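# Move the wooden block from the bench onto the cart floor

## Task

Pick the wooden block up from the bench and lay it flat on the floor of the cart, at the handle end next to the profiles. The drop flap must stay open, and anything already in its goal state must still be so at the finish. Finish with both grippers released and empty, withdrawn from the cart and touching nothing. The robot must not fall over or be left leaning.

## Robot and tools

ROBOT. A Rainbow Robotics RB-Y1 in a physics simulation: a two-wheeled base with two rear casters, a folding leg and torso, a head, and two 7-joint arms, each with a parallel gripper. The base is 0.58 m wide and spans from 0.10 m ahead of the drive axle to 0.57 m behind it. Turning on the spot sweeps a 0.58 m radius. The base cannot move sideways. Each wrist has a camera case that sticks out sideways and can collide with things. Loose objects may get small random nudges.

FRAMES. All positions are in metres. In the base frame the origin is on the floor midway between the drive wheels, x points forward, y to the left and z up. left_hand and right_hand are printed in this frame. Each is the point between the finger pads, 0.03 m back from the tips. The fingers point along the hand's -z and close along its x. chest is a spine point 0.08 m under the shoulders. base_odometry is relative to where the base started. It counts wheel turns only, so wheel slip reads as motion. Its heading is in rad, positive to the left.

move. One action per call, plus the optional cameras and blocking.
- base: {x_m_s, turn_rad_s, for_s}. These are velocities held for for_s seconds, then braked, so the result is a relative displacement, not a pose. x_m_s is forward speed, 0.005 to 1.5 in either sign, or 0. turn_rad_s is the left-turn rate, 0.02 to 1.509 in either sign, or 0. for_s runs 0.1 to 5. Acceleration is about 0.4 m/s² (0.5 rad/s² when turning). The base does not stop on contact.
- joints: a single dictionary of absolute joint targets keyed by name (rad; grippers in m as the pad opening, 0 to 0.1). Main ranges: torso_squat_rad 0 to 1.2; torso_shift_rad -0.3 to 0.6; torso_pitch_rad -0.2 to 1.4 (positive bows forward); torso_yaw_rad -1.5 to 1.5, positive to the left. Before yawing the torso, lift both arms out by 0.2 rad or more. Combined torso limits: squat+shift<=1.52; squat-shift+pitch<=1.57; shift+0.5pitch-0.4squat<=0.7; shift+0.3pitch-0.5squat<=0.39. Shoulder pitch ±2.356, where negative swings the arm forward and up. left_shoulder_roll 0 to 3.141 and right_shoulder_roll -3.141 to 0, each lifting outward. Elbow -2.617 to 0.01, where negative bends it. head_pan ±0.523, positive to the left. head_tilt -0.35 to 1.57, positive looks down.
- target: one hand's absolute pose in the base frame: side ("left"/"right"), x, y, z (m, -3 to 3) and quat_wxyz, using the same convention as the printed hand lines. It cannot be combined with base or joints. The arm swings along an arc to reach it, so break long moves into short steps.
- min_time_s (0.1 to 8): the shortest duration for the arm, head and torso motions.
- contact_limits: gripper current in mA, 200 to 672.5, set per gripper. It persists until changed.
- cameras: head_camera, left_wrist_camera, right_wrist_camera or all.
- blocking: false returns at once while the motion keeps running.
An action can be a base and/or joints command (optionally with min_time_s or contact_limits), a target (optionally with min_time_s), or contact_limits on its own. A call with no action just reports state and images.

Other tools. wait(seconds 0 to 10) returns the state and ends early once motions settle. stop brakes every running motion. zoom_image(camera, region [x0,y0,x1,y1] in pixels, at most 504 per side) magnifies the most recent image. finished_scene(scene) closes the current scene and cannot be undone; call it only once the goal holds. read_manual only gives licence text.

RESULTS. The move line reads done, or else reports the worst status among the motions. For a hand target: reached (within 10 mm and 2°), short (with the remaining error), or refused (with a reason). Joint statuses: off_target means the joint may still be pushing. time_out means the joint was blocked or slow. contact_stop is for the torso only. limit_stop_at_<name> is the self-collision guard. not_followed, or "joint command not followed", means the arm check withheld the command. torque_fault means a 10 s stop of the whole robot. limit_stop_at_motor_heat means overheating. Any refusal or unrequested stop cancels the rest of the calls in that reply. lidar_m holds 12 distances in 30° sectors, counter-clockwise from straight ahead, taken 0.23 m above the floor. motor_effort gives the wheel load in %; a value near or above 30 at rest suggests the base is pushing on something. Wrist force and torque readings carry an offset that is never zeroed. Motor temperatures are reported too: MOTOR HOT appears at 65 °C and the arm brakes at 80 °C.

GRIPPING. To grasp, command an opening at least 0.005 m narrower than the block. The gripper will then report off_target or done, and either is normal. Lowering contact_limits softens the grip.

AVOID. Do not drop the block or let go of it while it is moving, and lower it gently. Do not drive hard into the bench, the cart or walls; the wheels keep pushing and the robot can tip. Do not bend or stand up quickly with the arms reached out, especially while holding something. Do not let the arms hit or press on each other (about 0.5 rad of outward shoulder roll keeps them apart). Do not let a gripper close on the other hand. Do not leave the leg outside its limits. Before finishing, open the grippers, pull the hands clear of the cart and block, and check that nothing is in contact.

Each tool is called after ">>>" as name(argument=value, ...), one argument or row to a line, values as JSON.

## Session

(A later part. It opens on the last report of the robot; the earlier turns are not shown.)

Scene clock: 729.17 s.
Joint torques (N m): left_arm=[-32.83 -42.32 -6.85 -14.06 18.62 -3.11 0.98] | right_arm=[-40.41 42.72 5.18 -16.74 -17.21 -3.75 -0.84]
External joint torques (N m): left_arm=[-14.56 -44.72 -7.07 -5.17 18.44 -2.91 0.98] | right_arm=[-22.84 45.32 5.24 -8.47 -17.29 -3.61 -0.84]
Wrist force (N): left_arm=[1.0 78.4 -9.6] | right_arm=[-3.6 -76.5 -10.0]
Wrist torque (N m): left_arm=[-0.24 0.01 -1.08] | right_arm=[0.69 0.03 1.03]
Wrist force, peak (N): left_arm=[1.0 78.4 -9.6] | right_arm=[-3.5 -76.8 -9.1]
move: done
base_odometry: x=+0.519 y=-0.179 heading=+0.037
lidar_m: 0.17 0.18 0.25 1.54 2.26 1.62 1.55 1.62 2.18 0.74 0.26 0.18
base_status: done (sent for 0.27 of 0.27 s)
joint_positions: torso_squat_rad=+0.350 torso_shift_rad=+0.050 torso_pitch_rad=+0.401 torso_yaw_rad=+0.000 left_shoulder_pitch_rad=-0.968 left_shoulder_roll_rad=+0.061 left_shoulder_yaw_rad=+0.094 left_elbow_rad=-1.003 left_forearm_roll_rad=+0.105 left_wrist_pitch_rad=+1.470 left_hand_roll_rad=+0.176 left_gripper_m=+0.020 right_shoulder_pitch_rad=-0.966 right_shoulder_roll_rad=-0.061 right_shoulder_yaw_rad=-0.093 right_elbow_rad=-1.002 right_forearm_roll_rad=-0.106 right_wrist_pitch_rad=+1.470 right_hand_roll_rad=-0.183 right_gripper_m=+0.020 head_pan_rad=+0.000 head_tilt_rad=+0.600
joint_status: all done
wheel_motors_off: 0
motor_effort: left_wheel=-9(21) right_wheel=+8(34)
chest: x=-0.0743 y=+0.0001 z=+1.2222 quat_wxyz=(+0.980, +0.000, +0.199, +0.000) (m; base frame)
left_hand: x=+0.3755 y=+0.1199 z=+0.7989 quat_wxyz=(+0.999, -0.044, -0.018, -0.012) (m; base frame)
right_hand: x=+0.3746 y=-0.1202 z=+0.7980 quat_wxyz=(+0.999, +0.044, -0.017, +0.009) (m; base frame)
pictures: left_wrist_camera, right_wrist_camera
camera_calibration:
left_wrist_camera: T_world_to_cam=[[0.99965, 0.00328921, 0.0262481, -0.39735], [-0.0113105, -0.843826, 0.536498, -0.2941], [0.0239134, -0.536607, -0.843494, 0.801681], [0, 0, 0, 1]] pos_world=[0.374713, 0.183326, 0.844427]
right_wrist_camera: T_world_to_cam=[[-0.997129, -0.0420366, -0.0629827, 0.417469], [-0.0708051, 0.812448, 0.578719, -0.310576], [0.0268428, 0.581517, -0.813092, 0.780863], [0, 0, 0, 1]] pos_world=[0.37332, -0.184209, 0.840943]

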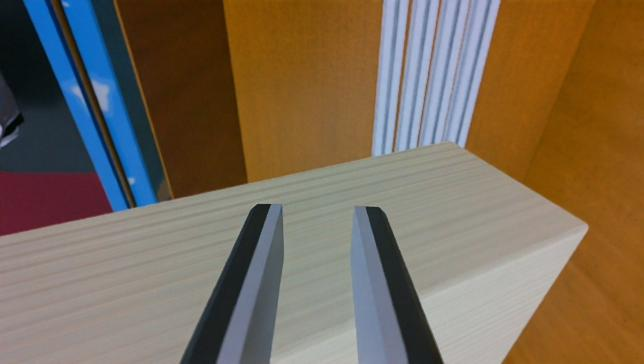

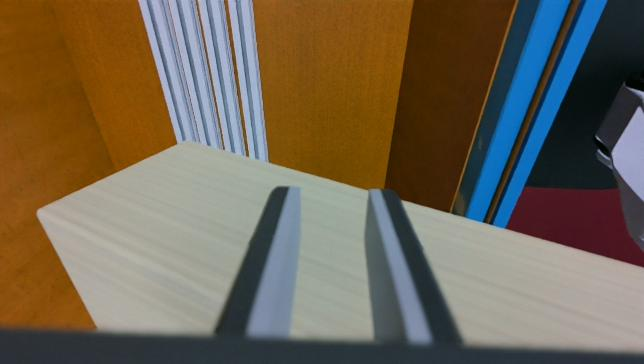

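>>> move(
  joints={"left_shoulder_roll_rad": 0.059, "right_shoulder_roll_rad": -0.059},
  min_time_s=0.7,
)

Scene clock: 731.37 s.
Joint torques (N m): left_arm=[-28.25 -26.54 -5.93 -13.99 12.46 -2.49 0.9] | right_arm=[-34.58 26.28 4.99 -16.11 -11.49 -2.81 -0.65]
External joint torques (N m): left_arm=[-9.95 -29.04 -6.19 -5.1 12.29 -2.28 0.9] | right_arm=[-16.96 28.98 5.08 -7.84 -11.58 -2.66 -0.65]
Motor temperatures (°C): left_arm=[33 29 32 37 39 33 37] | right_arm=[37 32 32 33 41 36 34]
Wrist force (N): left_arm=[0.9 49.6 -11.7] | right_arm=[-2.5 -48.2 -10.2]
Wrist torque (N m): left_arm=[-0.12 0.02 -0.62] | right_arm=[0.35 0.02 0.71]
Wrist force, peak (N): left_arm=[0.6 78.7 -8.8] | right_arm=[-3.4 -77.0 -8.8]
move: done
base_odometry: x=+0.519 y=-0.179 heading=+0.037
lidar_m: 0.17 0.18 0.26 1.54 2.24 1.60 1.55 1.62 2.20 0.75 0.28 0.19
base_status: not commanded
joint_positions: torso_squat_rad=+0.350 torso_shift_rad=+0.050 torso_pitch_rad=+0.401 torso_yaw_rad=+0.000 left_shoulder_pitch_rad=-0.969 left_shoulder_roll_rad=+0.066 left_shoulder_yaw_rad=+0.094 left_elbow_rad=-1.003 left_forearm_roll_rad=+0.107 left_wrist_pitch_rad=+1.470 left_hand_roll_rad=+0.176 left_gripper_m=+0.020 right_shoulder_pitch_rad=-0.968 right_shoulder_roll_rad=-0.066 right_shoulder_yaw_rad=-0.093 right_elbow_rad=-1.002 right_forearm_roll_rad=-0.107 right_wrist_pitch_rad=+1.470 right_hand_roll_rad=-0.183 right_gripper_m=+0.020 head_pan_rad=+0.000 head_tilt_rad=+0.600
joint_status: all done
wheel_motors_off: 0
motor_effort: left_wheel=-9(10) right_wheel=+10(10)
chest: x=-0.0743 y=+0.0001 z=+1.2222 quat_wxyz=(+0.980, +0.000, +0.199, +0.000) (m; base frame)
left_hand: x=+0.3769 y=+0.1224 z=+0.7995 quat_wxyz=(+0.999, -0.043, -0.019, -0.011) (m; base frame)
right_hand: x=+0.3762 y=-0.1226 z=+0.7989 quat_wxyz=(+0.999, +0.043, -0.018, +0.008) (m; base frame)
pictures: none

>>> move(
  base={"x_m_s": 0.06, "for_s": 0.25},
  cameras=["left_wrist_camera", "right_wrist_camera"],
)

Scene clock: 735.77 s.
Joint torques (N m): left_arm=[-27.85 -26.47 -5.64 -13.75 12.36 -2.17 0.92] | right_arm=[-33.45 25.97 5.23 -15.46 -11.45 -2.54 -0.81]
External joint torques (N m): left_arm=[-9.55 -28.97 -5.9 -4.85 12.19 -1.96 0.92] | right_arm=[-15.83 28.68 5.33 -7.19 -11.54 -2.39 -0.81]
Wrist force (N): left_arm=[1.3 50.2 -11.5] | right_arm=[-2.1 -48.8 -10.1]
Wrist torque (N m): left_arm=[-0.19 -0.04 -0.60] | right_arm=[0.40 0.02 0.77]
Wrist force, peak (N): left_arm=[1.7 50.8 -12.6] | right_arm=[-1.8 -49.1 -10.3]
move: done
base_odometry: x=+0.536 y=-0.179 heading=+0.037
lidar_m: 0.15 0.17 0.22 1.54 2.28 1.64 1.57 1.63 2.21 0.67 0.24 0.17
base_status: done (sent for 0.27 of 0.27 s)
joint_positions: torso_squat_rad=+0.350 torso_shift_rad=+0.050 torso_pitch_rad=+0.401 torso_yaw_rad=+0.000 left_shoulder_pitch_rad=-0.969 left_shoulder_roll_rad=+0.066 left_shoulder_yaw_rad=+0.094 left_elbow_rad=-1.003 left_forearm_roll_rad=+0.107 left_wrist_pitch_rad=+1.469 left_hand_roll_rad=+0.176 left_gripper_m=+0.020 right_shoulder_pitch_rad=-0.968 right_shoulder_roll_rad=-0.066 right_shoulder_yaw_rad=-0.093 right_elbow_rad=-1.002 right_forearm_roll_rad=-0.107 right_wrist_pitch_rad=+1.470 right_hand_roll_rad=-0.183 right_gripper_m=+0.020 head_pan_rad=+0.000 head_tilt_rad=+0.600
joint_status: not commanded
wheel_motors_off: 0
motor_effort: left_wheel=-7(22) right_wheel=+8(33)
chest: x=-0.0743 y=+0.0001 z=+1.2222 quat_wxyz=(+0.980, +0.000, +0.199, +0.000) (m; base frame)
left_hand: x=+0.3771 y=+0.1224 z=+0.7996 quat_wxyz=(+0.999, -0.043, -0.019, -0.011) (m; base frame)
right_hand: x=+0.3763 y=-0.1225 z=+0.7989 quat_wxyz=(+0.999, +0.043, -0.018, +0.008) (m; base frame)
pictures: left_wrist_camera, right_wrist_camera
camera_calibration:
left_wrist_camera: T_world_to_cam=[[0.999575, 0.00515617, 0.0286946, -0.401071], [-0.0109772, -0.84524, 0.534274, -0.290523], [0.0270086, -0.534362, -0.844824, 0.803237], [0, 0, 0, 1]] pos_world=[0.376017, 0.185725, 0.845321]
right_wrist_camera: T_world_to_cam=[[-0.997009, -0.040287, -0.0659555, 0.421738], [-0.0710376, 0.813851, 0.576715, -0.307275], [0.0304438, 0.579675, -0.814279, 0.782299], [0, 0, 0, 1]] pos_world=[0.374832, -0.186413, 0.842035]

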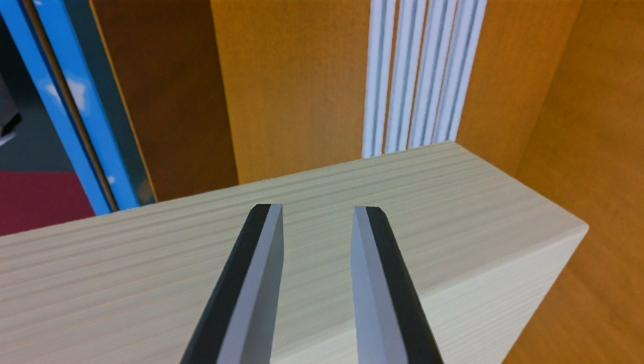

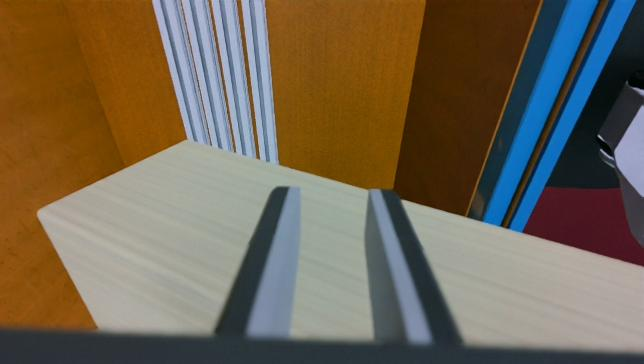

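>>> move(
  joints={"torso_squat_rad": 0.43, "torso_shift_rad": 0.1, "torso_pitch_rad": 0.5, "left_shoulder_pitch_rad": -0.802, "left_shoulder_roll_rad": 0.029, "left_shoulder_yaw_rad": 0.042, "left_elbow_rad": -1.3, "left_forearm_roll_rad": 0.072, "left_wrist_pitch_rad": 1.509, "left_hand_roll_rad": 0.187, "right_shoulder_pitch_rad": -0.802, "right_shoulder_roll_rad": -0.029, "right_shoulder_yaw_rad": -0.042, "right_elbow_rad": -1.3, "right_forearm_roll_rad": -0.072, "right_wrist_pitch_rad": 1.509, "right_hand_roll_rad": -0.194},
  min_time_s=3,
  cameras=["all"],
)

Scene clock: 740.57 s.
Joint torques (N m): left_arm=[-22.27 -26.58 -10.41 -14.16 11.16 -2.12 1.03] | right_arm=[-25.08 27.99 9.86 -15.15 -10.42 -2.01 -0.9]
External joint torques (N m): left_arm=[-7.89 -27.03 -10.32 -5.22 10.98 -1.93 1.04] | right_arm=[-11.36 28.74 9.71 -6.83 -10.52 -1.88 -0.9]
Wrist force (N): left_arm=[0.1 47.4 -11.6] | right_arm=[-1.9 -45.6 -11.6]
Wrist torque (N m): left_arm=[-0.15 -0.02 -0.69] | right_arm=[0.24 -0.02 0.67]
Wrist force, peak (N): left_arm=[0.8 51.4 -12.4] | right_arm=[-2.1 -50.0 -10.3]
move: done
base_odometry: x=+0.536 y=-0.179 heading=+0.037
lidar_m: 0.15 0.16 0.22 1.54 2.29 1.63 1.56 1.63 2.23 0.66 0.24 0.17
base_status: not commanded
joint_positions: torso_squat_rad=+0.430 torso_shift_rad=+0.100 torso_pitch_rad=+0.501 torso_yaw_rad=+0.000 left_shoulder_pitch_rad=-0.800 left_shoulder_roll_rad=+0.036 left_shoulder_yaw_rad=+0.045 left_elbow_rad=-1.299 left_forearm_roll_rad=+0.069 left_wrist_pitch_rad=+1.509 left_hand_roll_rad=+0.187 left_gripper_m=+0.020 right_shoulder_pitch_rad=-0.799 right_shoulder_roll_rad=-0.036 right_shoulder_yaw_rad=-0.045 right_elbow_rad=-1.298 right_forearm_roll_rad=-0.069 right_wrist_pitch_rad=+1.510 right_hand_roll_rad=-0.194 right_gripper_m=+0.020 head_pan_rad=+0.000 head_tilt_rad=+0.600
joint_status: all done
wheel_motors_off: 0
motor_effort: left_wheel=-7(8) right_wheel=+8(10)
chest: x=-0.0159 y=+0.0001 z=+1.1851 quat_wxyz=(+0.969, +0.000, +0.248, +0.000) (m; base frame)
left_hand: x=+0.3776 y=+0.1220 z=+0.7327 quat_wxyz=(+0.999, -0.043, -0.016, -0.012) (m; base frame)
right_hand: x=+0.3772 y=-0.1223 z=+0.7325 quat_wxyz=(+0.999, +0.043, -0.016, +0.008) (m; base frame)
pictures: head_camera, left_wrist_camera, right_wrist_camera
camera_calibration:
head_camera: T_world_to_cam=[[-0.0135535, -0.999501, -0.0285145, 0.03896], [-0.863953, 0.0260625, -0.502898, 0.816471], [0.503391, 0.0178192, -0.863875, 1.06134], [0, 0, 0, 1]] pos_world=[0.171653, -0.00125082, 1.32857]
left_wrist_camera: T_world_to_cam=[[0.999745, 0.00417529, 0.0221902, -0.394763], [-0.00834087, -0.844956, 0.534771, -0.256545], [0.0209826, -0.53482, -0.844706, 0.748752], [0, 0, 0, 1]] pos_world=[0.376812, 0.185326, 0.778428]
right_wrist_camera: T_world_to_cam=[[-0.997318, -0.0413545, -0.0603872, 0.414132], [-0.068692, 0.813667, 0.577258, -0.270348], [0.0252629, 0.579858, -0.814326, 0.730032], [0, 0, 0, 1]] pos_world=[0.376008, -0.186216, 0.775552]

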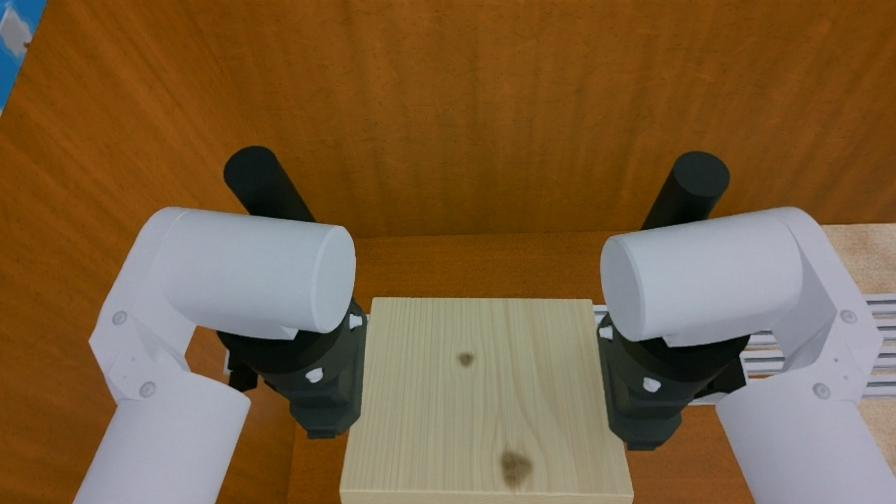

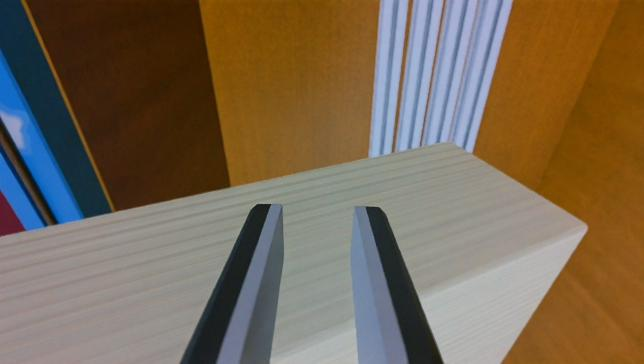

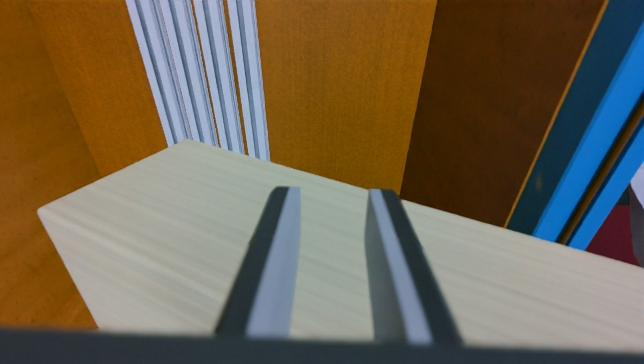

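>>> move(
  joints={"torso_squat_rad": 0.53, "torso_shift_rad": 0.15, "torso_pitch_rad": 0.7, "left_shoulder_pitch_rad": -0.707, "left_shoulder_roll_rad": 0.021, "left_shoulder_yaw_rad": 0.001, "left_elbow_rad": -1.401, "left_forearm_roll_rad": 0.025, "left_wrist_pitch_rad": 1.319, "left_hand_roll_rad": 0.184, "right_shoulder_pitch_rad": -0.707, "right_shoulder_roll_rad": -0.021, "right_shoulder_yaw_rad": -0.001, "right_elbow_rad": -1.401, "right_forearm_roll_rad": -0.025, "right_wrist_pitch_rad": 1.319, "right_hand_roll_rad": -0.191},
  min_time_s=4,
  cameras=["all"],
)

Scene clock: 748.63 s.
Joint torques (N m): left_arm=[-15.97 -25.07 -15.07 -12.91 9.65 -2.31 -1.04] | right_arm=[-19.52 27.01 12.99 -15.53 -9.18 -2.92 0.88]
External joint torques (N m): left_arm=[-6.68 -23.9 -14.48 -4.38 9.48 -2.11 -1.04] | right_arm=[-10.87 26.18 12.45 -7.6 -9.27 -2.78 0.88]
Wrist force (N): left_arm=[0.6 41.0 -11.0] | right_arm=[-3.2 -39.7 -11.7]
Wrist torque (N m): left_arm=[0.29 -0.01 0.83] | right_arm=[-0.43 0.23 -0.75]
Wrist force, peak (N): left_arm=[0.2 48.4 -12.1] | right_arm=[-1.7 -46.2 -12.0]
move: done
base_odometry: x=+0.536 y=-0.179 heading=+0.037
lidar_m: 0.16 0.17 0.23 1.54 2.28 1.62 1.56 1.64 2.19 0.66 0.24 0.16
base_status: not commanded
joint_positions: torso_squat_rad=+0.530 torso_shift_rad=+0.150 torso_pitch_rad=+0.701 torso_yaw_rad=+0.000 left_shoulder_pitch_rad=-0.705 left_shoulder_roll_rad=+0.027 left_shoulder_yaw_rad=+0.005 left_elbow_rad=-1.400 left_forearm_roll_rad=+0.023 left_wrist_pitch_rad=+1.319 left_hand_roll_rad=+0.184 left_gripper_m=+0.020 right_shoulder_pitch_rad=-0.704 right_shoulder_roll_rad=-0.027 right_shoulder_yaw_rad=-0.004 right_elbow_rad=-1.399 right_forearm_roll_rad=-0.023 right_wrist_pitch_rad=+1.320 right_hand_roll_rad=-0.191 right_gripper_m=+0.020 head_pan_rad=+0.000 head_tilt_rad=+0.600
joint_status: all done
wheel_motors_off: 0
motor_effort: left_wheel=-7(8) right_wheel=+9(11)
chest: x=+0.0619 y=+0.0001 z=+1.1143 quat_wxyz=(+0.939, +0.000, +0.343, +0.000) (m; base frame)
left_hand: x=+0.3801 y=+0.1214 z=+0.5894 quat_wxyz=(+0.999, -0.044, -0.019, -0.013) (m; base frame)
right_hand: x=+0.3794 y=-0.1217 z=+0.5890 quat_wxyz=(+0.999, +0.044, -0.018, +0.010) (m; base frame)
pictures: head_camera, left_wrist_camera, right_wrist_camera
camera_calibration:
head_camera: T_world_to_cam=[[-0.0189468, -0.999502, -0.0252525, 0.0346924], [-0.94664, 0.0260608, -0.321237, 0.650713], [0.321735, 0.0178187, -0.946662, 1.06449], [0, 0, 0, 1]] pos_world=[0.274164, -0.00125082, 1.21762]
left_wrist_camera: T_world_to_cam=[[0.999617, 0.00111118, 0.0276653, -0.39694], [-0.013908, -0.843834, 0.536424, -0.179404], [0.023941, -0.536603, -0.843495, 0.625739], [0, 0, 0, 1]] pos_world=[0.379311, 0.184827, 0.635025]
right_wrist_camera: T_world_to_cam=[[-0.996867, -0.044733, -0.0652295, 0.409966], [-0.0743029, 0.812321, 0.578458, -0.18664], [0.0271112, 0.581492, -0.8131, 0.611648], [0, 0, 0, 1]] pos_world=[0.378232, -0.185718, 0.632036]

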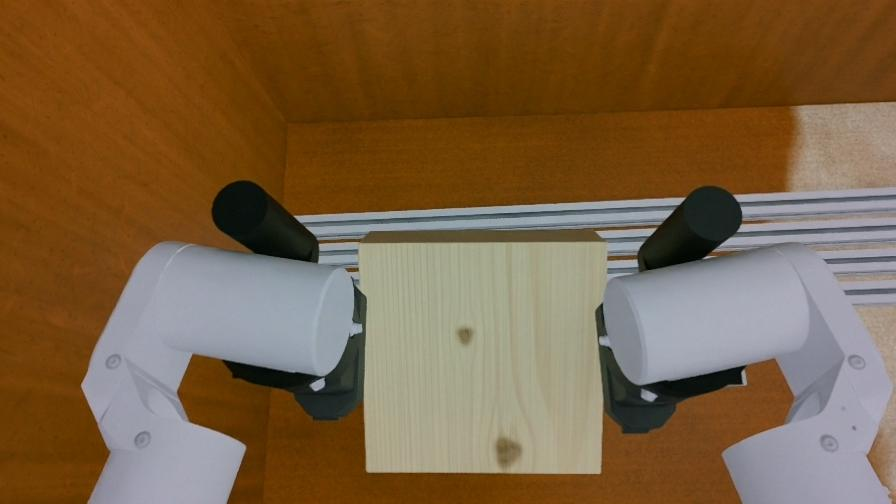

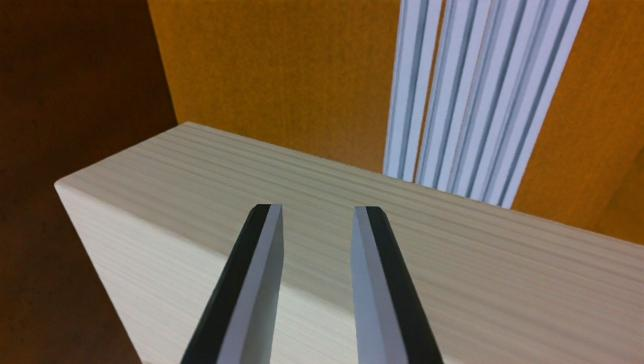

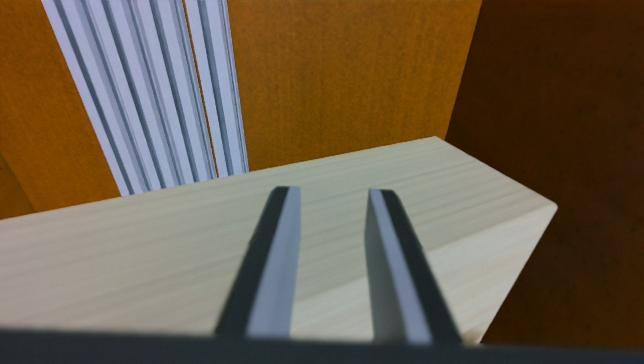

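>>> move(
  base={"x_m_s": -0.06, "for_s": 0.3},
)

>>> move(
  joints={"torso_squat_rad": 0.62, "torso_shift_rad": 0.2, "torso_pitch_rad": 0.9, "left_shoulder_pitch_rad": -0.718, "left_shoulder_roll_rad": 0.032, "left_shoulder_yaw_rad": -0.008, "left_elbow_rad": -1.372, "left_forearm_roll_rad": -0.009, "left_wrist_pitch_rad": 1.105, "left_hand_roll_rad": 0.191, "right_shoulder_pitch_rad": -0.718, "right_shoulder_roll_rad": -0.032, "right_shoulder_yaw_rad": 0.008, "right_elbow_rad": -1.372, "right_forearm_roll_rad": 0.009, "right_wrist_pitch_rad": 1.105, "right_hand_roll_rad": -0.198},
  min_time_s=4,
  cameras=["all"],
)

Scene clock: 759.37 s.
Joint torques (N m): left_arm=[-17.09 -25.05 -14.59 -12.42 9.8 -2.15 -1.08] | right_arm=[-20.03 26.34 13.13 -14.87 -9.13 -2.79 0.89]
External joint torques (N m): left_arm=[-7.81 -23.87 -14 -3.89 9.63 -1.95 -1.08] | right_arm=[-11.4 25.51 12.59 -6.94 -9.22 -2.64 0.88]
Wrist force (N): left_arm=[1.6 41.8 -11.4] | right_arm=[-3.1 -39.8 -12.0]
Wrist torque (N m): left_arm=[0.17 0.14 0.83] | right_arm=[-0.40 0.27 -0.76]
Wrist force, peak (N): left_arm=[0.9 42.6 -11.7] | right_arm=[-2.7 -40.6 -12.0]
move: done
base_odometry: x=+0.517 y=-0.179 heading=+0.037
lidar_m: 0.17 0.18 0.25 1.55 2.24 1.62 1.54 1.62 2.19 0.76 0.27 0.19
base_status: done (sent for 0.3 of 0.3 s)
joint_positions: torso_squat_rad=+0.530 torso_shift_rad=+0.150 torso_pitch_rad=+0.701 torso_yaw_rad=+0.000 left_shoulder_pitch_rad=-0.705 left_shoulder_roll_rad=+0.027 left_shoulder_yaw_rad=+0.005 left_elbow_rad=-1.400 left_forearm_roll_rad=+0.023 left_wrist_pitch_rad=+1.319 left_hand_roll_rad=+0.184 left_gripper_m=+0.020 right_shoulder_pitch_rad=-0.704 right_shoulder_roll_rad=-0.027 right_shoulder_yaw_rad=-0.004 right_elbow_rad=-1.399 right_forearm_roll_rad=-0.023 right_wrist_pitch_rad=+1.320 right_hand_roll_rad=-0.191 right_gripper_m=+0.020 head_pan_rad=+0.000 head_tilt_rad=+0.600
joint_status: not commanded
wheel_motors_off: 0
motor_effort: left_wheel=+0(27) right_wheel=+2(19)
chest: x=+0.0619 y=+0.0001 z=+1.1142 quat_wxyz=(+0.939, +0.000, +0.343, +0.000) (m; base frame)
left_hand: x=+0.3800 y=+0.1215 z=+0.5894 quat_wxyz=(+0.999, -0.044, -0.019, -0.013) (m; base frame)
right_hand: x=+0.3793 y=-0.1217 z=+0.5889 quat_wxyz=(+0.999, +0.044, -0.018, +0.010) (m; base frame)
pictures: none

Scene clock: 763.67 s.
Joint torques (N m): left_arm=[-15.14 -24.77 -17.16 -11.03 9.38 -2.89 -0.01] | right_arm=[-17.83 24.79 15.13 -12.19 -8.51 -2.77 0.33]
External joint torques (N m): left_arm=[-9.74 -22.8 -16.22 -3.34 9.23 -2.68 0] | right_arm=[-13.03 23.17 14.32 -5.06 -8.59 -2.62 0.33]
Wrist force (N): left_arm=[-0.8 43.0 -12.9] | right_arm=[-1.7 -40.5 -10.9]
Wrist torque (N m): left_arm=[0.37 0.08 0.33] | right_arm=[-0.40 0.27 -0.54]
Wrist force, peak (N): left_arm=[-0.8 47.5 -12.7] | right_arm=[-0.9 -45.8 -9.8]
move: done
base_odometry: x=+0.517 y=-0.179 heading=+0.037
lidar_m: 0.17 0.18 0.26 1.54 2.24 1.62 1.54 1.61 2.19 0.76 0.27 0.19
base_status: not commanded
joint_positions: torso_squat_rad=+0.620 torso_shift_rad=+0.200 torso_pitch_rad=+0.901 torso_yaw_rad=+0.000 left_shoulder_pitch_rad=-0.715 left_shoulder_roll_rad=+0.038 left_shoulder_yaw_rad=-0.004 left_elbow_rad=-1.371 left_forearm_roll_rad=-0.011 left_wrist_pitch_rad=+1.106 left_hand_roll_rad=+0.191 left_gripper_m=+0.020 right_shoulder_pitch_rad=-0.715 right_shoulder_roll_rad=-0.038 right_shoulder_yaw_rad=+0.004 right_elbow_rad=-1.371 right_forearm_roll_rad=+0.011 right_wrist_pitch_rad=+1.106 right_hand_roll_rad=-0.198 right_gripper_m=+0.020 head_pan_rad=+0.000 head_tilt_rad=+0.600
joint_status: all done
wheel_motors_off: 0
motor_effort: left_wheel=+0(1) right_wheel=+1(4)
chest: x=+0.1278 y=+0.0001 z=+1.0311 quat_wxyz=(+0.900, +0.000, +0.435, +0.000) (m; base frame)
left_hand: x=+0.3814 y=+0.1211 z=+0.4461 quat_wxyz=(+0.999, -0.045, -0.019, -0.014) (m; base frame)
right_hand: x=+0.3808 y=-0.1212 z=+0.4459 quat_wxyz=(+0.999, +0.045, -0.018, +0.010) (m; base frame)
pictures: head_camera, left_wrist_camera, right_wrist_camera
camera_calibration:
head_camera: T_world_to_cam=[[-0.0235889, -0.999501, -0.0209856, 0.0300363], [-0.991583, 0.0260647, -0.126819, 0.491713], [0.127303, 0.0178175, -0.991704, 1.03582], [0, 0, 0, 1]] pos_world=[0.356419, -0.00125081, 1.09022]
left_wrist_camera: T_world_to_cam=[[0.99962, 0.000601257, 0.0275488, -0.394221], [-0.0143149, -0.842937, 0.537821, -0.103329], [0.0235453, -0.538012, -0.842609, 0.504617], [0, 0, 0, 1]] pos_world=[0.380711, 0.184627, 0.491628]
right_wrist_camera: T_world_to_cam=[[-0.99683, -0.0449987, -0.0656179, 0.402154], [-0.0748049, 0.811013, 0.580225, -0.104831], [0.0271076, 0.583294, -0.811808, 0.494476], [0, 0, 0, 1]] pos_world=[0.379633, -0.185309, 0.488634]

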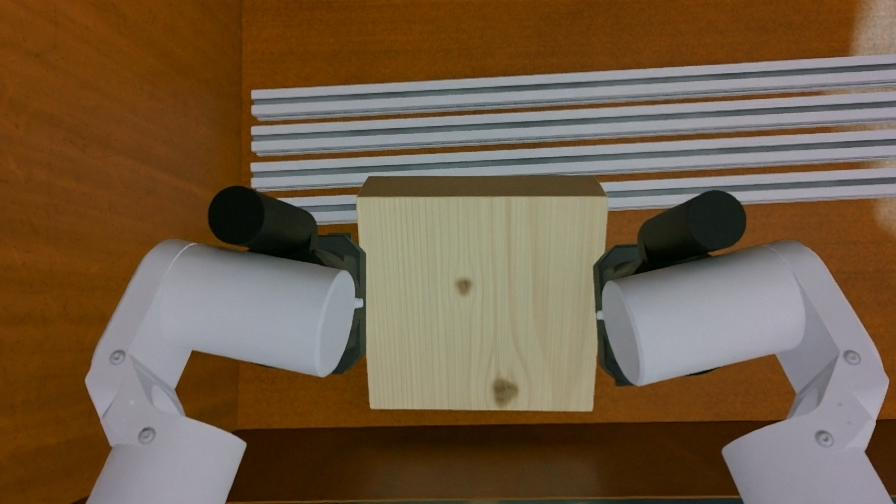

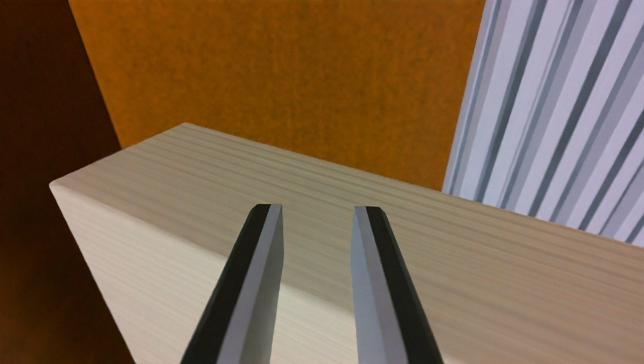

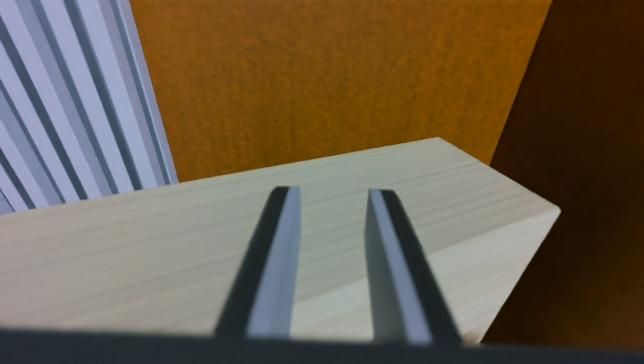

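>>> move(
  base={"x_m_s": -0.06, "for_s": 0.3},
)

>>> move(
  joints={"torso_squat_rad": 0.64, "torso_shift_rad": 0.2, "torso_pitch_rad": 0.95, "left_shoulder_pitch_rad": -0.832, "left_shoulder_roll_rad": 0.054, "left_shoulder_yaw_rad": 0.015, "left_elbow_rad": -1.143, "left_forearm_roll_rad": 0.0, "left_wrist_pitch_rad": 0.936, "left_hand_roll_rad": 0.199, "right_shoulder_pitch_rad": -0.832, "right_shoulder_roll_rad": -0.054, "right_shoulder_yaw_rad": -0.015, "right_elbow_rad": -1.143, "right_forearm_roll_rad": 0.0, "right_wrist_pitch_rad": 0.936, "right_hand_roll_rad": -0.206},
  min_time_s=3,
  cameras=["head_camera"],
)

Scene clock: 768.30 s.
Joint torques (N m): left_arm=[-14.69 -25.34 -16.96 -11.42 9.38 -2.69 -0.04] | right_arm=[-17.02 25.39 15.3 -12.87 -8.64 -2.67 0.29]
External joint torques (N m): left_arm=[-9.29 -23.37 -16.03 -3.73 9.22 -2.48 -0.04] | right_arm=[-12.21 23.76 14.49 -5.74 -8.73 -2.52 0.29]
Wrist force (N): left_arm=[0.5 42.2 -13.0] | right_arm=[-1.5 -40.9 -10.3]
Wrist torque (N m): left_arm=[0.47 0.16 0.33] | right_arm=[-0.36 0.28 -0.57]
Wrist force, peak (N): left_arm=[0.3 43.4 -13.3] | right_arm=[-2.0 -40.9 -11.0]
move: done
base_odometry: x=+0.499 y=-0.180 heading=+0.037
lidar_m: 0.19 0.21 0.28 1.55 2.24 1.60 1.53 1.60 2.16 0.83 0.30 0.20
base_status: done (sent for 0.3 of 0.3 s)
joint_positions: torso_squat_rad=+0.620 torso_shift_rad=+0.200 torso_pitch_rad=+0.901 torso_yaw_rad=+0.000 left_shoulder_pitch_rad=-0.716 left_shoulder_roll_rad=+0.038 left_shoulder_yaw_rad=-0.004 left_elbow_rad=-1.371 left_forearm_roll_rad=-0.011 left_wrist_pitch_rad=+1.106 left_hand_roll_rad=+0.191 left_gripper_m=+0.020 right_shoulder_pitch_rad=-0.715 right_shoulder_roll_rad=-0.038 right_shoulder_yaw_rad=+0.004 right_elbow_rad=-1.371 right_forearm_roll_rad=+0.011 right_wrist_pitch_rad=+1.106 right_hand_roll_rad=-0.198 right_gripper_m=+0.020 head_pan_rad=+0.000 head_tilt_rad=+0.600
joint_status: not commanded
wheel_motors_off: 0
motor_effort: left_wheel=+5(24) right_wheel=-4(26)
chest: x=+0.1278 y=+0.0001 z=+1.0311 quat_wxyz=(+0.900, +0.000, +0.435, +0.000) (m; base frame)
left_hand: x=+0.3815 y=+0.1211 z=+0.4461 quat_wxyz=(+0.999, -0.045, -0.019, -0.014) (m; base frame)
right_hand: x=+0.3809 y=-0.1212 z=+0.4458 quat_wxyz=(+0.999, +0.045, -0.018, +0.010) (m; base frame)
pictures: none

Scene clock: 771.60 s.
Joint torques (N m): left_arm=[-18 -27.29 -12.01 -12.1 9.53 -3.82 0.75] | right_arm=[-16.66 27.52 10.44 -10.2 -8.11 -2.17 0.36]
External joint torques (N m): left_arm=[-12.38 -25.46 -11.23 -5.3 9.39 -3.62 0.76] | right_arm=[-11.56 26.04 9.77 -3.89 -8.19 -2.02 0.36]
Wrist force (N): left_arm=[-3.9 41.8 -13.0] | right_arm=[1.6 -40.8 -8.7]
Wrist torque (N m): left_arm=[0.86 -0.03 -0.45] | right_arm=[-0.34 0.27 -0.62]
Wrist force, peak (N): left_arm=[-1.4 48.7 -12.8] | right_arm=[-1.4 -46.2 -9.8]
move: done
base_odometry: x=+0.499 y=-0.180 heading=+0.037
lidar_m: 0.19 0.20 0.28 1.54 2.23 1.60 1.52 1.60 2.16 0.82 0.29 0.20
base_status: not commanded
joint_positions: torso_squat_rad=+0.640 torso_shift_rad=+0.200 torso_pitch_rad=+0.950 torso_yaw_rad=+0.000 left_shoulder_pitch_rad=-0.829 left_shoulder_roll_rad=+0.060 left_shoulder_yaw_rad=+0.018 left_elbow_rad=-1.142 left_forearm_roll_rad=-0.002 left_wrist_pitch_rad=+0.937 left_hand_roll_rad=+0.199 left_gripper_m=+0.020 right_shoulder_pitch_rad=-0.829 right_shoulder_roll_rad=-0.060 right_shoulder_yaw_rad=-0.018 right_elbow_rad=-1.142 right_forearm_roll_rad=+0.002 right_wrist_pitch_rad=+0.937 right_hand_roll_rad=-0.206 right_gripper_m=+0.020 head_pan_rad=+0.000 head_tilt_rad=+0.600
joint_status: all done
wheel_motors_off: 0
motor_effort: left_wheel=+2(5) right_wheel=-6(9)
chest: x=+0.1354 y=+0.0001 z=+1.0107 quat_wxyz=(+0.889, +0.000, +0.458, +0.000) (m; base frame)
left_hand: x=+0.3825 y=+0.1212 z=+0.3857 quat_wxyz=(+0.999, -0.045, -0.018, -0.014) (m; base frame)
right_hand: x=+0.3829 y=-0.1210 z=+0.3858 quat_wxyz=(+0.999, +0.046, -0.019, +0.010) (m; base frame)
pictures: head_camera
camera_calibration:
head_camera: T_world_to_cam=[[-0.024603, -0.999502, -0.0197819, 0.0287073], [-0.996684, 0.0260592, -0.0770811, 0.447119], [0.0775582, 0.0178199, -0.996829, 1.0265], [0, 0, 0, 1]] pos_world=[0.366729, -0.00125083, 1.05828]

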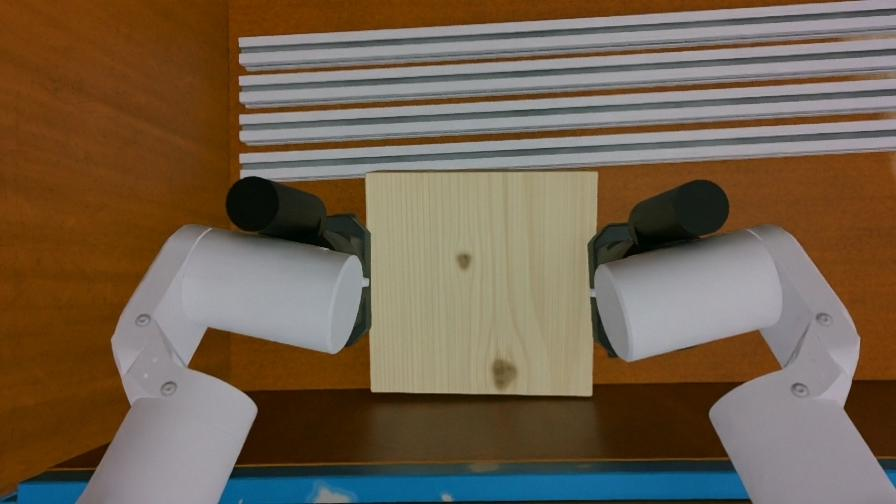

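>>> move(
  joints={"torso_squat_rad": 0.66, "torso_shift_rad": 0.2, "torso_pitch_rad": 1.0, "left_shoulder_pitch_rad": -0.994, "left_shoulder_roll_rad": 0.083, "left_shoulder_yaw_rad": 0.039, "left_elbow_rad": -0.833, "left_forearm_roll_rad": 0.014, "left_wrist_pitch_rad": 0.733, "left_hand_roll_rad": 0.209, "right_shoulder_pitch_rad": -0.994, "right_shoulder_roll_rad": -0.083, "right_shoulder_yaw_rad": -0.039, "right_elbow_rad": -0.833, "right_forearm_roll_rad": -0.014, "right_wrist_pitch_rad": 0.733, "right_hand_roll_rad": -0.216},
  min_time_s=3,
  cameras=["all"],
)

Scene clock: 776.53 s.
Joint torques (N m): left_arm=[-20.51 -33.42 -9.86 -9.84 8.41 -5.99 1.25] | right_arm=[-19.95 32.09 8.15 -7.18 -6.5 -3.8 0.44]
External joint torques (N m): left_arm=[-13.71 -32.02 -9.36 -4.15 8.3 -5.74 1.25] | right_arm=[-13.65 31.08 7.7 -1.92 -6.59 -3.62 0.43]
Wrist force (N): left_arm=[-11.5 54.8 26.2] | right_arm=[-11.7 -48.7 36.1]
Wrist torque (N m): left_arm=[-1.70 0.33 -0.96] | right_arm=[1.39 -1.28 -0.66]
Wrist force, peak (N): left_arm=[5.6 56.7 31.2] | right_arm=[-43.3 -56.0 176.2]
move: contact_stop
base_odometry: x=+0.499 y=-0.180 heading=+0.037
lidar_m: 0.20 0.20 0.29 1.55 2.22 1.60 1.51 1.59 2.17 0.82 0.29 0.20
base_status: not commanded
joint_positions: torso_squat_rad=+0.659 torso_shift_rad=+0.194 torso_pitch_rad=+0.981 torso_yaw_rad=-0.001 left_shoulder_pitch_rad=-0.990 left_shoulder_roll_rad=+0.091 left_shoulder_yaw_rad=+0.041 left_elbow_rad=-0.832 left_forearm_roll_rad=+0.012 left_wrist_pitch_rad=+0.734 left_hand_roll_rad=+0.209 left_gripper_m=+0.020 right_shoulder_pitch_rad=-0.991 right_shoulder_roll_rad=-0.091 right_shoulder_yaw_rad=-0.041 right_elbow_rad=-0.833 right_forearm_roll_rad=-0.012 right_wrist_pitch_rad=+0.734 right_hand_roll_rad=-0.216 right_gripper_m=+0.020 head_pan_rad=+0.000 head_tilt_rad=+0.600
joint_status: torso_squat_rad contact_stop (moved +0.019 of +0.020); torso_pitch_rad contact_stop (moved +0.031 of +0.050); the others done
wheel_motors_off: 0
motor_effort: left_wheel=+11(12) right_wheel=+2(9)
chest: x=+0.1361 y=+0.0002 z=+0.9957 quat_wxyz=(+0.882, +0.000, +0.471, -0.001) (m; base frame)
left_hand: x=+0.3914 y=+0.1217 z=+0.3364 quat_wxyz=(+0.998, -0.045, -0.029, -0.014) (m; base frame)
right_hand: x=+0.3916 y=-0.1229 z=+0.3368 quat_wxyz=(+0.999, +0.045, -0.029, +0.010) (m; base frame)
pictures: head_camera, left_wrist_camera, right_wrist_camera
camera_calibration:
head_camera: T_world_to_cam=[[-0.0257315, -0.999508, -0.0179388, 0.0268308], [-0.998556, 0.0265453, -0.0467055, 0.4166], [0.0471587, 0.0167111, -0.998748, 1.01761], [0, 0, 0, 1]] pos_world=[0.3687, -0.00124659, 1.03628]
left_wrist_camera: T_world_to_cam=[[0.99889, 0.000493826, 0.047105, -0.407466], [-0.0249462, -0.842682, 0.537833, -0.0395387], [0.0399602, -0.538411, -0.841734, 0.405534], [0, 0, 0, 1]] pos_world=[0.389822, 0.185227, 0.381811]
right_wrist_camera: T_world_to_cam=[[-0.99524, -0.043428, -0.0872453, 0.412579], [-0.0860702, 0.811592, 0.577849, -0.0340989], [0.0457128, 0.582608, -0.811467, 0.399239], [0, 0, 0, 1]] pos_world=[0.38943, -0.187008, 0.379669]

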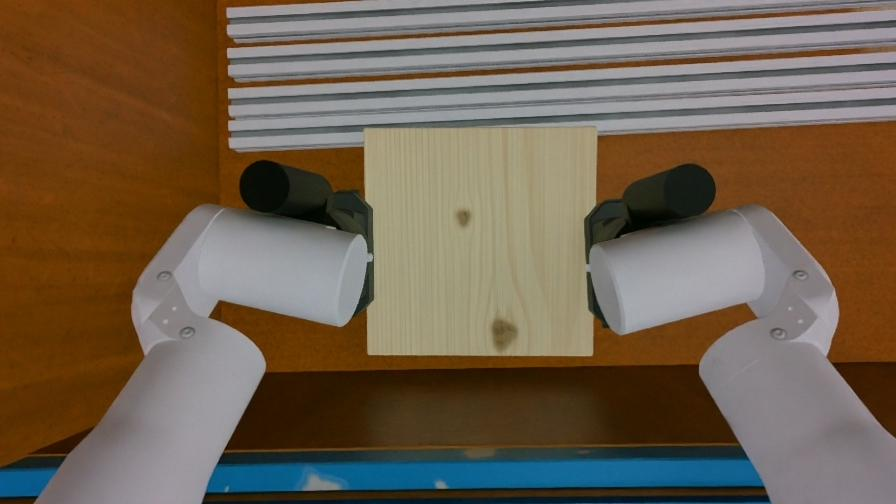

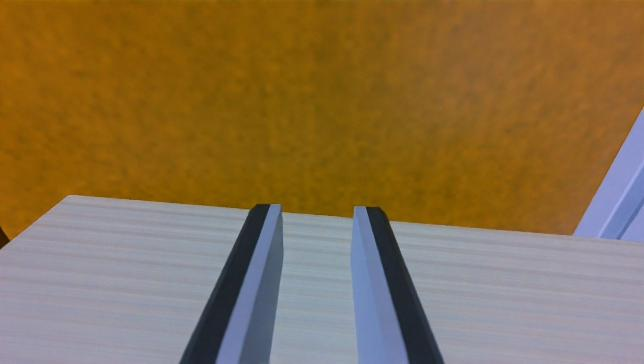

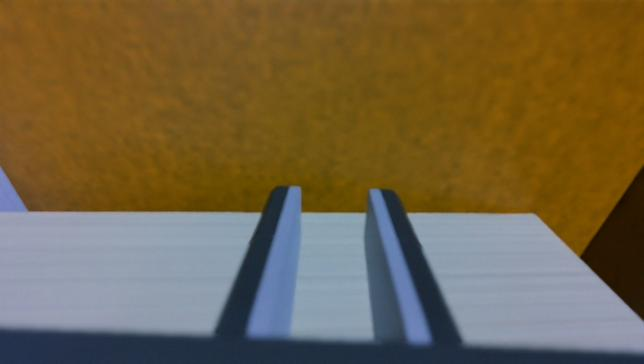

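>>> move(
  joints={"torso_squat_rad": 0.645, "torso_shift_rad": 0.195, "torso_pitch_rad": 0.975},
  min_time_s=1,
  cameras=["left_wrist_camera", "right_wrist_camera"],
)

Scene clock: 779.57 s.
Joint torques (N m): left_arm=[-20.43 -32.27 -9.6 -12.02 8.14 -4.31 1.2] | right_arm=[-19.73 32.97 8.31 -9.81 -6.48 -2.23 0.47]
External joint torques (N m): left_arm=[-13.51 -30.9 -9.11 -6.28 8.04 -4.05 1.21] | right_arm=[-13.31 32 7.87 -4.51 -6.56 -2.03 0.47]
Wrist force (N): left_arm=[-5.9 48.1 -7.4] | right_arm=[2.3 -47.2 -11.0]
Wrist torque (N m): left_arm=[-0.98 0.03 -0.76] | right_arm=[0.57 0.30 -0.74]
Wrist force, peak (N): left_arm=[-11.4 54.8 26.4] | right_arm=[-12.2 -48.8 37.0]
move: done
base_odometry: x=+0.499 y=-0.180 heading=+0.037
lidar_m: 0.19 0.20 0.28 1.55 2.24 1.59 1.53 1.61 2.16 0.83 0.29 0.20
base_status: not commanded
joint_positions: torso_squat_rad=+0.645 torso_shift_rad=+0.195 torso_pitch_rad=+0.976 torso_yaw_rad=-0.001 left_shoulder_pitch_rad=-0.990 left_shoulder_roll_rad=+0.090 left_shoulder_yaw_rad=+0.041 left_elbow_rad=-0.831 left_forearm_roll_rad=+0.012 left_wrist_pitch_rad=+0.734 left_hand_roll_rad=+0.209 left_gripper_m=+0.020 right_shoulder_pitch_rad=-0.991 right_shoulder_roll_rad=-0.091 right_shoulder_yaw_rad=-0.041 right_elbow_rad=-0.832 right_forearm_roll_rad=-0.012 right_wrist_pitch_rad=+0.734 right_hand_roll_rad=-0.216 right_gripper_m=+0.020 head_pan_rad=+0.000 head_tilt_rad=+0.600
joint_status: all done
wheel_motors_off: 0
motor_effort: left_wheel=+7(12) right_wheel=-4(4)
chest: x=+0.1367 y=+0.0001 z=+1.0027 quat_wxyz=(+0.883, +0.000, +0.469, -0.001) (m; base frame)
left_hand: x=+0.3954 y=+0.1215 z=+0.3447 quat_wxyz=(+0.998, -0.045, -0.031, -0.014) (m; base frame)
right_hand: x=+0.3957 y=-0.1231 z=+0.3451 quat_wxyz=(+0.998, +0.044, -0.032, +0.010) (m; base frame)
pictures: left_wrist_camera, right_wrist_camera
camera_calibration:
left_wrist_camera: T_world_to_cam=[[0.998637, 0.000603083, 0.0521831, -0.413457], [-0.0276002, -0.84254, 0.537927, -0.0430953], [0.0442907, -0.538634, -0.841375, 0.410458], [0, 0, 0, 1]] pos_world=[0.393525, 0.185027, 0.390107]
right_wrist_camera: T_world_to_cam=[[-0.994773, -0.043502, -0.0923858, 0.4189], [-0.0891011, 0.811745, 0.577175, -0.0369926], [0.0498855, 0.582389, -0.811378, 0.40413], [0, 0, 0, 1]] pos_world=[0.393254, -0.187109, 0.387954]

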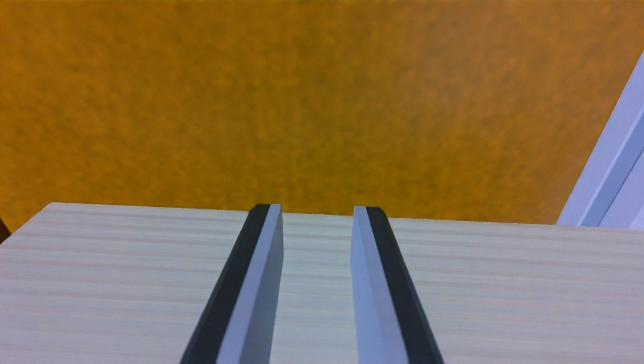

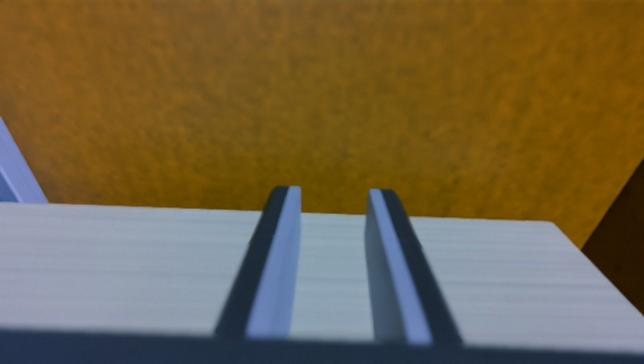

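>>> move(
  base={"x_m_s": -0.05, "for_s": 0.3},
  cameras=["left_wrist_camera", "right_wrist_camera", "head_camera"],
)

Scene clock: 781.90 s.
Joint torques (N m): left_arm=[-19.89 -31.41 -9.8 -12.75 7.97 -3.91 1.14] | right_arm=[-18.95 33.29 8.84 -11.05 -6.44 -2.45 0.5]
External joint torques (N m): left_arm=[-12.97 -30.04 -9.31 -7.01 7.87 -3.65 1.14] | right_arm=[-12.52 32.33 8.4 -5.75 -6.52 -2.25 0.5]
Wrist force (N): left_arm=[-5.0 48.5 -10.8] | right_arm=[1.8 -47.1 -11.3]
Wrist torque (N m): left_arm=[-0.93 -0.14 -0.80] | right_arm=[0.57 0.44 -0.75]
Wrist force, peak (N): left_arm=[-6.1 49.7 -8.9] | right_arm=[2.2 -47.9 -11.4]
move: done
base_odometry: x=+0.484 y=-0.181 heading=+0.038
lidar_m: 0.20 0.21 0.32 1.56 2.20 1.59 1.52 1.58 2.15 0.87 0.31 0.22
base_status: done (sent for 0.3 of 0.3 s)
joint_positions: torso_squat_rad=+0.645 torso_shift_rad=+0.195 torso_pitch_rad=+0.976 torso_yaw_rad=-0.001 left_shoulder_pitch_rad=-0.991 left_shoulder_roll_rad=+0.090 left_shoulder_yaw_rad=+0.041 left_elbow_rad=-0.831 left_forearm_roll_rad=+0.012 left_wrist_pitch_rad=+0.734 left_hand_roll_rad=+0.209 left_gripper_m=+0.020 right_shoulder_pitch_rad=-0.991 right_shoulder_roll_rad=-0.091 right_shoulder_yaw_rad=-0.041 right_elbow_rad=-0.832 right_forearm_roll_rad=-0.012 right_wrist_pitch_rad=+0.734 right_hand_roll_rad=-0.216 right_gripper_m=+0.020 head_pan_rad=+0.000 head_tilt_rad=+0.600
joint_status: not commanded
wheel_motors_off: 0
motor_effort: left_wheel=+6(29) right_wheel=-4(28)
chest: x=+0.1367 y=+0.0001 z=+1.0027 quat_wxyz=(+0.883, +0.000, +0.469, -0.001) (m; base frame)
left_hand: x=+0.3954 y=+0.1214 z=+0.3447 quat_wxyz=(+0.998, -0.046, -0.031, -0.014) (m; base frame)
right_hand: x=+0.3957 y=-0.1232 z=+0.3451 quat_wxyz=(+0.998, +0.044, -0.031, +0.010) (m; base frame)
pictures: head_camera, left_wrist_camera, right_wrist_camera
camera_calibration:
head_camera: T_world_to_cam=[[-0.0256346, -0.999508, -0.0180781, 0.0270991], [-0.998289, 0.0265457, -0.0521039, 0.422914], [0.0525581, 0.0167115, -0.998478, 1.02359], [0, 0, 0, 1]] pos_world=[0.369087, -0.00124659, 1.04456]
left_wrist_camera: T_world_to_cam=[[0.998633, 0.000669408, 0.052265, -0.4135], [-0.0275982, -0.842421, 0.538112, -0.0432746], [0.0443893, -0.538819, -0.841251, 0.410352], [0, 0, 0, 1]] pos_world=[0.393525, 0.184926, 0.390107]
right_wrist_camera: T_world_to_cam=[[-0.994786, -0.0434927, -0.0922416, 0.418846], [-0.0890031, 0.811825, 0.577078, -0.0368977], [0.0497853, 0.582279, -0.811463, 0.404241], [0, 0, 0, 1]] pos_world=[0.393253, -0.18721, 0.387954]

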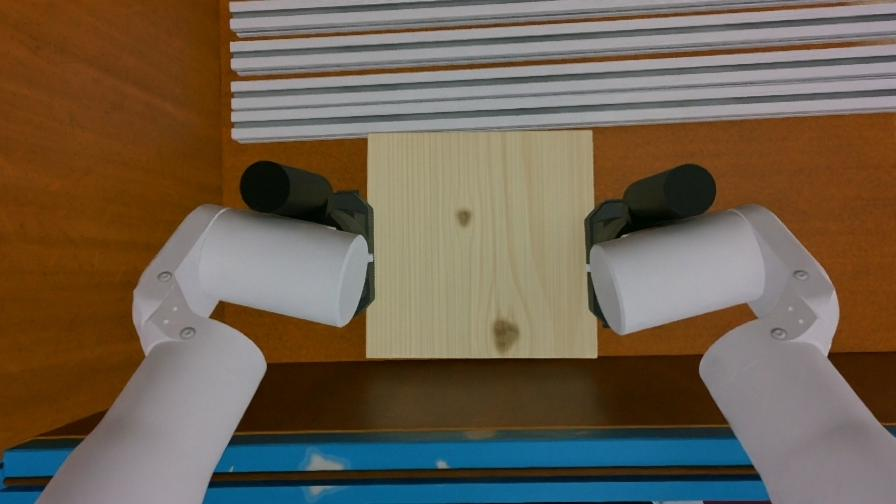

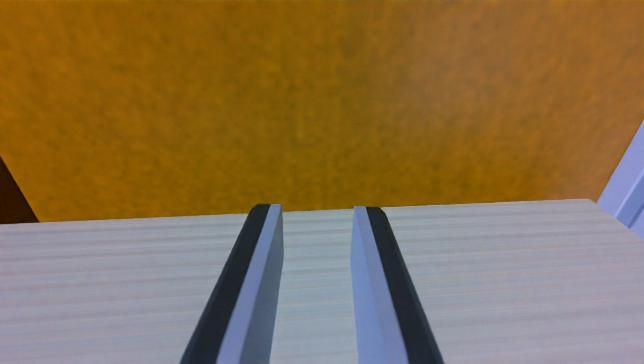

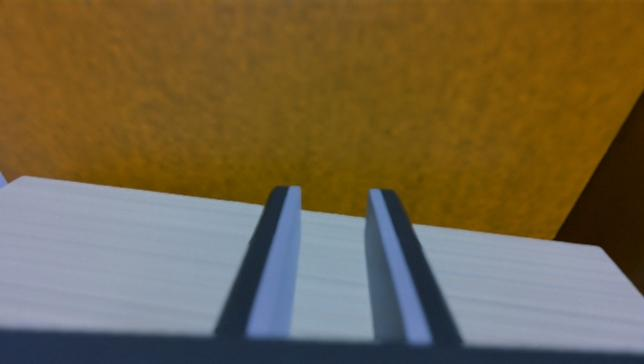

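>>> move(
  joints={"torso_squat_rad": 0.655},
  min_time_s=1.5,
)

Scene clock: 786.80 s.
Joint torques (N m): left_arm=[-20.02 -31.39 -9.61 -12.68 8.05 -3.84 1.11] | right_arm=[-18.74 33.59 8.42 -11.17 -6.51 -2.35 0.43]
External joint torques (N m): left_arm=[-13.09 -30.02 -9.11 -6.95 7.94 -3.59 1.12] | right_arm=[-12.31 32.63 7.98 -5.87 -6.59 -2.15 0.42]
Wrist force (N): left_arm=[-5.3 48.9 -9.8] | right_arm=[1.7 -46.8 -11.9]
Wrist torque (N m): left_arm=[-0.98 -0.14 -0.75] | right_arm=[0.60 0.49 -0.73]
Wrist force, peak (N): left_arm=[-5.7 49.1 -11.4] | right_arm=[1.7 -47.4 -12.1]
move: done
base_odometry: x=+0.484 y=-0.181 heading=+0.038
lidar_m: 0.21 0.22 0.30 1.57 2.21 1.57 1.52 1.59 2.13 0.87 0.32 0.22
base_status: not commanded
joint_positions: torso_squat_rad=+0.655 torso_shift_rad=+0.195 torso_pitch_rad=+0.976 torso_yaw_rad=-0.001 left_shoulder_pitch_rad=-0.991 left_shoulder_roll_rad=+0.090 left_shoulder_yaw_rad=+0.041 left_elbow_rad=-0.831 left_forearm_roll_rad=+0.012 left_wrist_pitch_rad=+0.734 left_hand_roll_rad=+0.209 left_gripper_m=+0.020 right_shoulder_pitch_rad=-0.991 right_shoulder_roll_rad=-0.091 right_shoulder_yaw_rad=-0.041 right_elbow_rad=-0.832 right_forearm_roll_rad=-0.012 right_wrist_pitch_rad=+0.734 right_hand_roll_rad=-0.216 right_gripper_m=+0.020 head_pan_rad=+0.000 head_tilt_rad=+0.600
joint_status: all done
wheel_motors_off: 0
motor_effort: left_wheel=+5(6) right_wheel=-5(8)
chest: x=+0.1359 y=+0.0001 z=+0.9986 quat_wxyz=(+0.883, +0.000, +0.469, -0.001) (m; base frame)
left_hand: x=+0.3946 y=+0.1214 z=+0.3406 quat_wxyz=(+0.998, -0.046, -0.031, -0.014) (m; base frame)
right_hand: x=+0.3949 y=-0.1232 z=+0.3410 quat_wxyz=(+0.998, +0.044, -0.032, +0.010) (m; base frame)
pictures: none

>>> move(
  joints={"torso_squat_rad": 0.662},
  min_time_s=1.2,
)

>>> move(
  joints={"torso_squat_rad": 0.669},
  min_time_s=1.2,
  cameras=["left_wrist_camera", "right_wrist_camera"],
)

Scene clock: 789.53 s.
Joint torques (N m): left_arm=[-20.12 -31.61 -9.86 -12.87 7.87 -3.86 1.08] | right_arm=[-18.96 33.37 8.65 -11.17 -6.43 -2.46 0.48]
External joint torques (N m): left_arm=[-13.19 -30.24 -9.37 -7.14 7.76 -3.6 1.08] | right_arm=[-12.53 32.41 8.21 -5.87 -6.51 -2.26 0.47]
Wrist force (N): left_arm=[-4.8 48.6 -10.7] | right_arm=[1.6 -47.2 -11.2]
Wrist torque (N m): left_arm=[-1.02 -0.09 -0.84] | right_arm=[0.60 0.45 -0.70]
Wrist force, peak (N): left_arm=[-4.5 49.4 -11.0] | right_arm=[2.0 -47.5 -11.5]
move: done
base_odometry: x=+0.484 y=-0.181 heading=+0.038
lidar_m: 0.21 0.21 0.30 1.58 2.21 1.58 1.51 1.58 2.14 0.88 0.32 0.22
base_status: not commanded
joint_positions: torso_squat_rad=+0.662 torso_shift_rad=+0.195 torso_pitch_rad=+0.976 torso_yaw_rad=-0.001 left_shoulder_pitch_rad=-0.991 left_shoulder_roll_rad=+0.090 left_shoulder_yaw_rad=+0.041 left_elbow_rad=-0.831 left_forearm_roll_rad=+0.012 left_wrist_pitch_rad=+0.734 left_hand_roll_rad=+0.209 left_gripper_m=+0.020 right_shoulder_pitch_rad=-0.991 right_shoulder_roll_rad=-0.091 right_shoulder_yaw_rad=-0.041 right_elbow_rad=-0.832 right_forearm_roll_rad=-0.012 right_wrist_pitch_rad=+0.734 right_hand_roll_rad=-0.216 right_gripper_m=+0.020 head_pan_rad=+0.000 head_tilt_rad=+0.600
joint_status: all done
wheel_motors_off: 0
motor_effort: left_wheel=+5(6) right_wheel=-5(8)
chest: x=+0.1353 y=+0.0001 z=+0.9957 quat_wxyz=(+0.883, +0.000, +0.469, -0.001) (m; base frame)
left_hand: x=+0.3940 y=+0.1214 z=+0.3377 quat_wxyz=(+0.998, -0.046, -0.031, -0.014) (m; base frame)
right_hand: x=+0.3943 y=-0.1232 z=+0.3381 quat_wxyz=(+0.998, +0.044, -0.032, +0.010) (m; base frame)
pictures: none

Scene clock: 791.03 s.
Joint torques (N m): left_arm=[-20.04 -31.23 -9.88 -12.69 8.04 -3.83 1.07] | right_arm=[-18.71 33.71 8.59 -11.13 -6.45 -2.39 0.42]
External joint torques (N m): left_arm=[-13.11 -29.86 -9.39 -6.95 7.93 -3.57 1.07] | right_arm=[-12.28 32.75 8.15 -5.83 -6.53 -2.19 0.41]
Wrist force (N): left_arm=[-5.3 48.5 -10.9] | right_arm=[2.0 -46.7 -11.6]
Wrist torque (N m): left_arm=[-0.94 -0.15 -0.77] | right_arm=[0.57 0.49 -0.73]
Wrist force, peak (N): left_arm=[-5.0 49.4 -11.0] | right_arm=[1.4 -47.3 -11.5]
move: done
base_odometry: x=+0.484 y=-0.181 heading=+0.038
lidar_m: 0.20 0.21 0.30 1.57 2.21 1.59 1.52 1.60 2.14 0.88 0.30 0.23
base_status: not commanded
joint_positions: torso_squat_rad=+0.669 torso_shift_rad=+0.195 torso_pitch_rad=+0.975 torso_yaw_rad=-0.001 left_shoulder_pitch_rad=-0.991 left_shoulder_roll_rad=+0.090 left_shoulder_yaw_rad=+0.041 left_elbow_rad=-0.831 left_forearm_roll_rad=+0.012 left_wrist_pitch_rad=+0.734 left_hand_roll_rad=+0.209 left_gripper_m=+0.020 right_shoulder_pitch_rad=-0.991 right_shoulder_roll_rad=-0.091 right_shoulder_yaw_rad=-0.041 right_elbow_rad=-0.832 right_forearm_roll_rad=-0.012 right_wrist_pitch_rad=+0.734 right_hand_roll_rad=-0.216 right_gripper_m=+0.020 head_pan_rad=+0.000 head_tilt_rad=+0.600
joint_status: all done
wheel_motors_off: 0
motor_effort: left_wheel=+5(6) right_wheel=-5(8)
chest: x=+0.1347 y=+0.0001 z=+0.9927 quat_wxyz=(+0.883, +0.000, +0.469, -0.001) (m; base frame)
left_hand: x=+0.3934 y=+0.1214 z=+0.3347 quat_wxyz=(+0.998, -0.046, -0.031, -0.014) (m; base frame)
right_hand: x=+0.3937 y=-0.1232 z=+0.3351 quat_wxyz=(+0.998, +0.044, -0.032, +0.010) (m; base frame)
pictures: left_wrist_camera, right_wrist_camera
camera_calibration:
left_wrist_camera: T_world_to_cam=[[0.99863, 0.000585873, 0.0523196, -0.411084], [-0.0276979, -0.842422, 0.538107, -0.0379048], [0.0443904, -0.538819, -0.841251, 0.402023], [0, 0, 0, 1]] pos_world=[0.391625, 0.184927, 0.380107]
right_wrist_camera: T_world_to_cam=[[-0.994772, -0.0435245, -0.0923848, 0.416076], [-0.0891118, 0.811825, 0.57706, -0.0312462], [0.049884, 0.582276, -0.811459, 0.39618], [0, 0, 0, 1]] pos_world=[0.391354, -0.18721, 0.377954]

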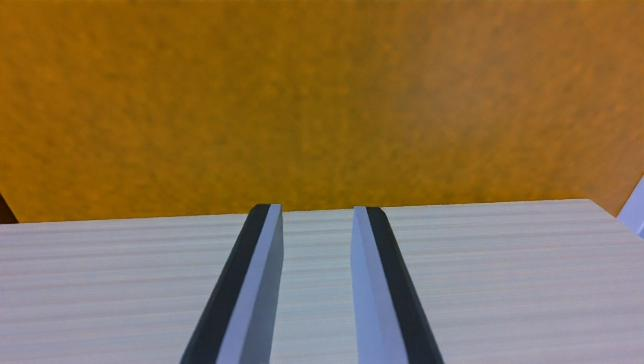

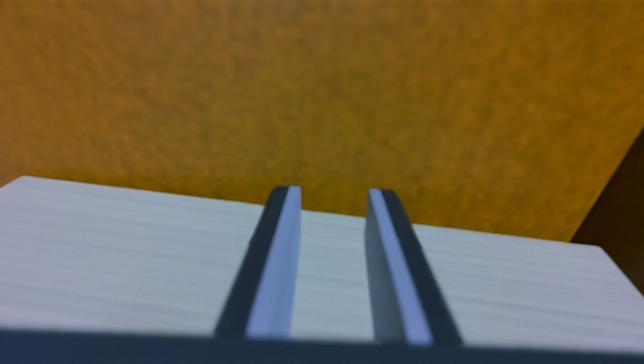

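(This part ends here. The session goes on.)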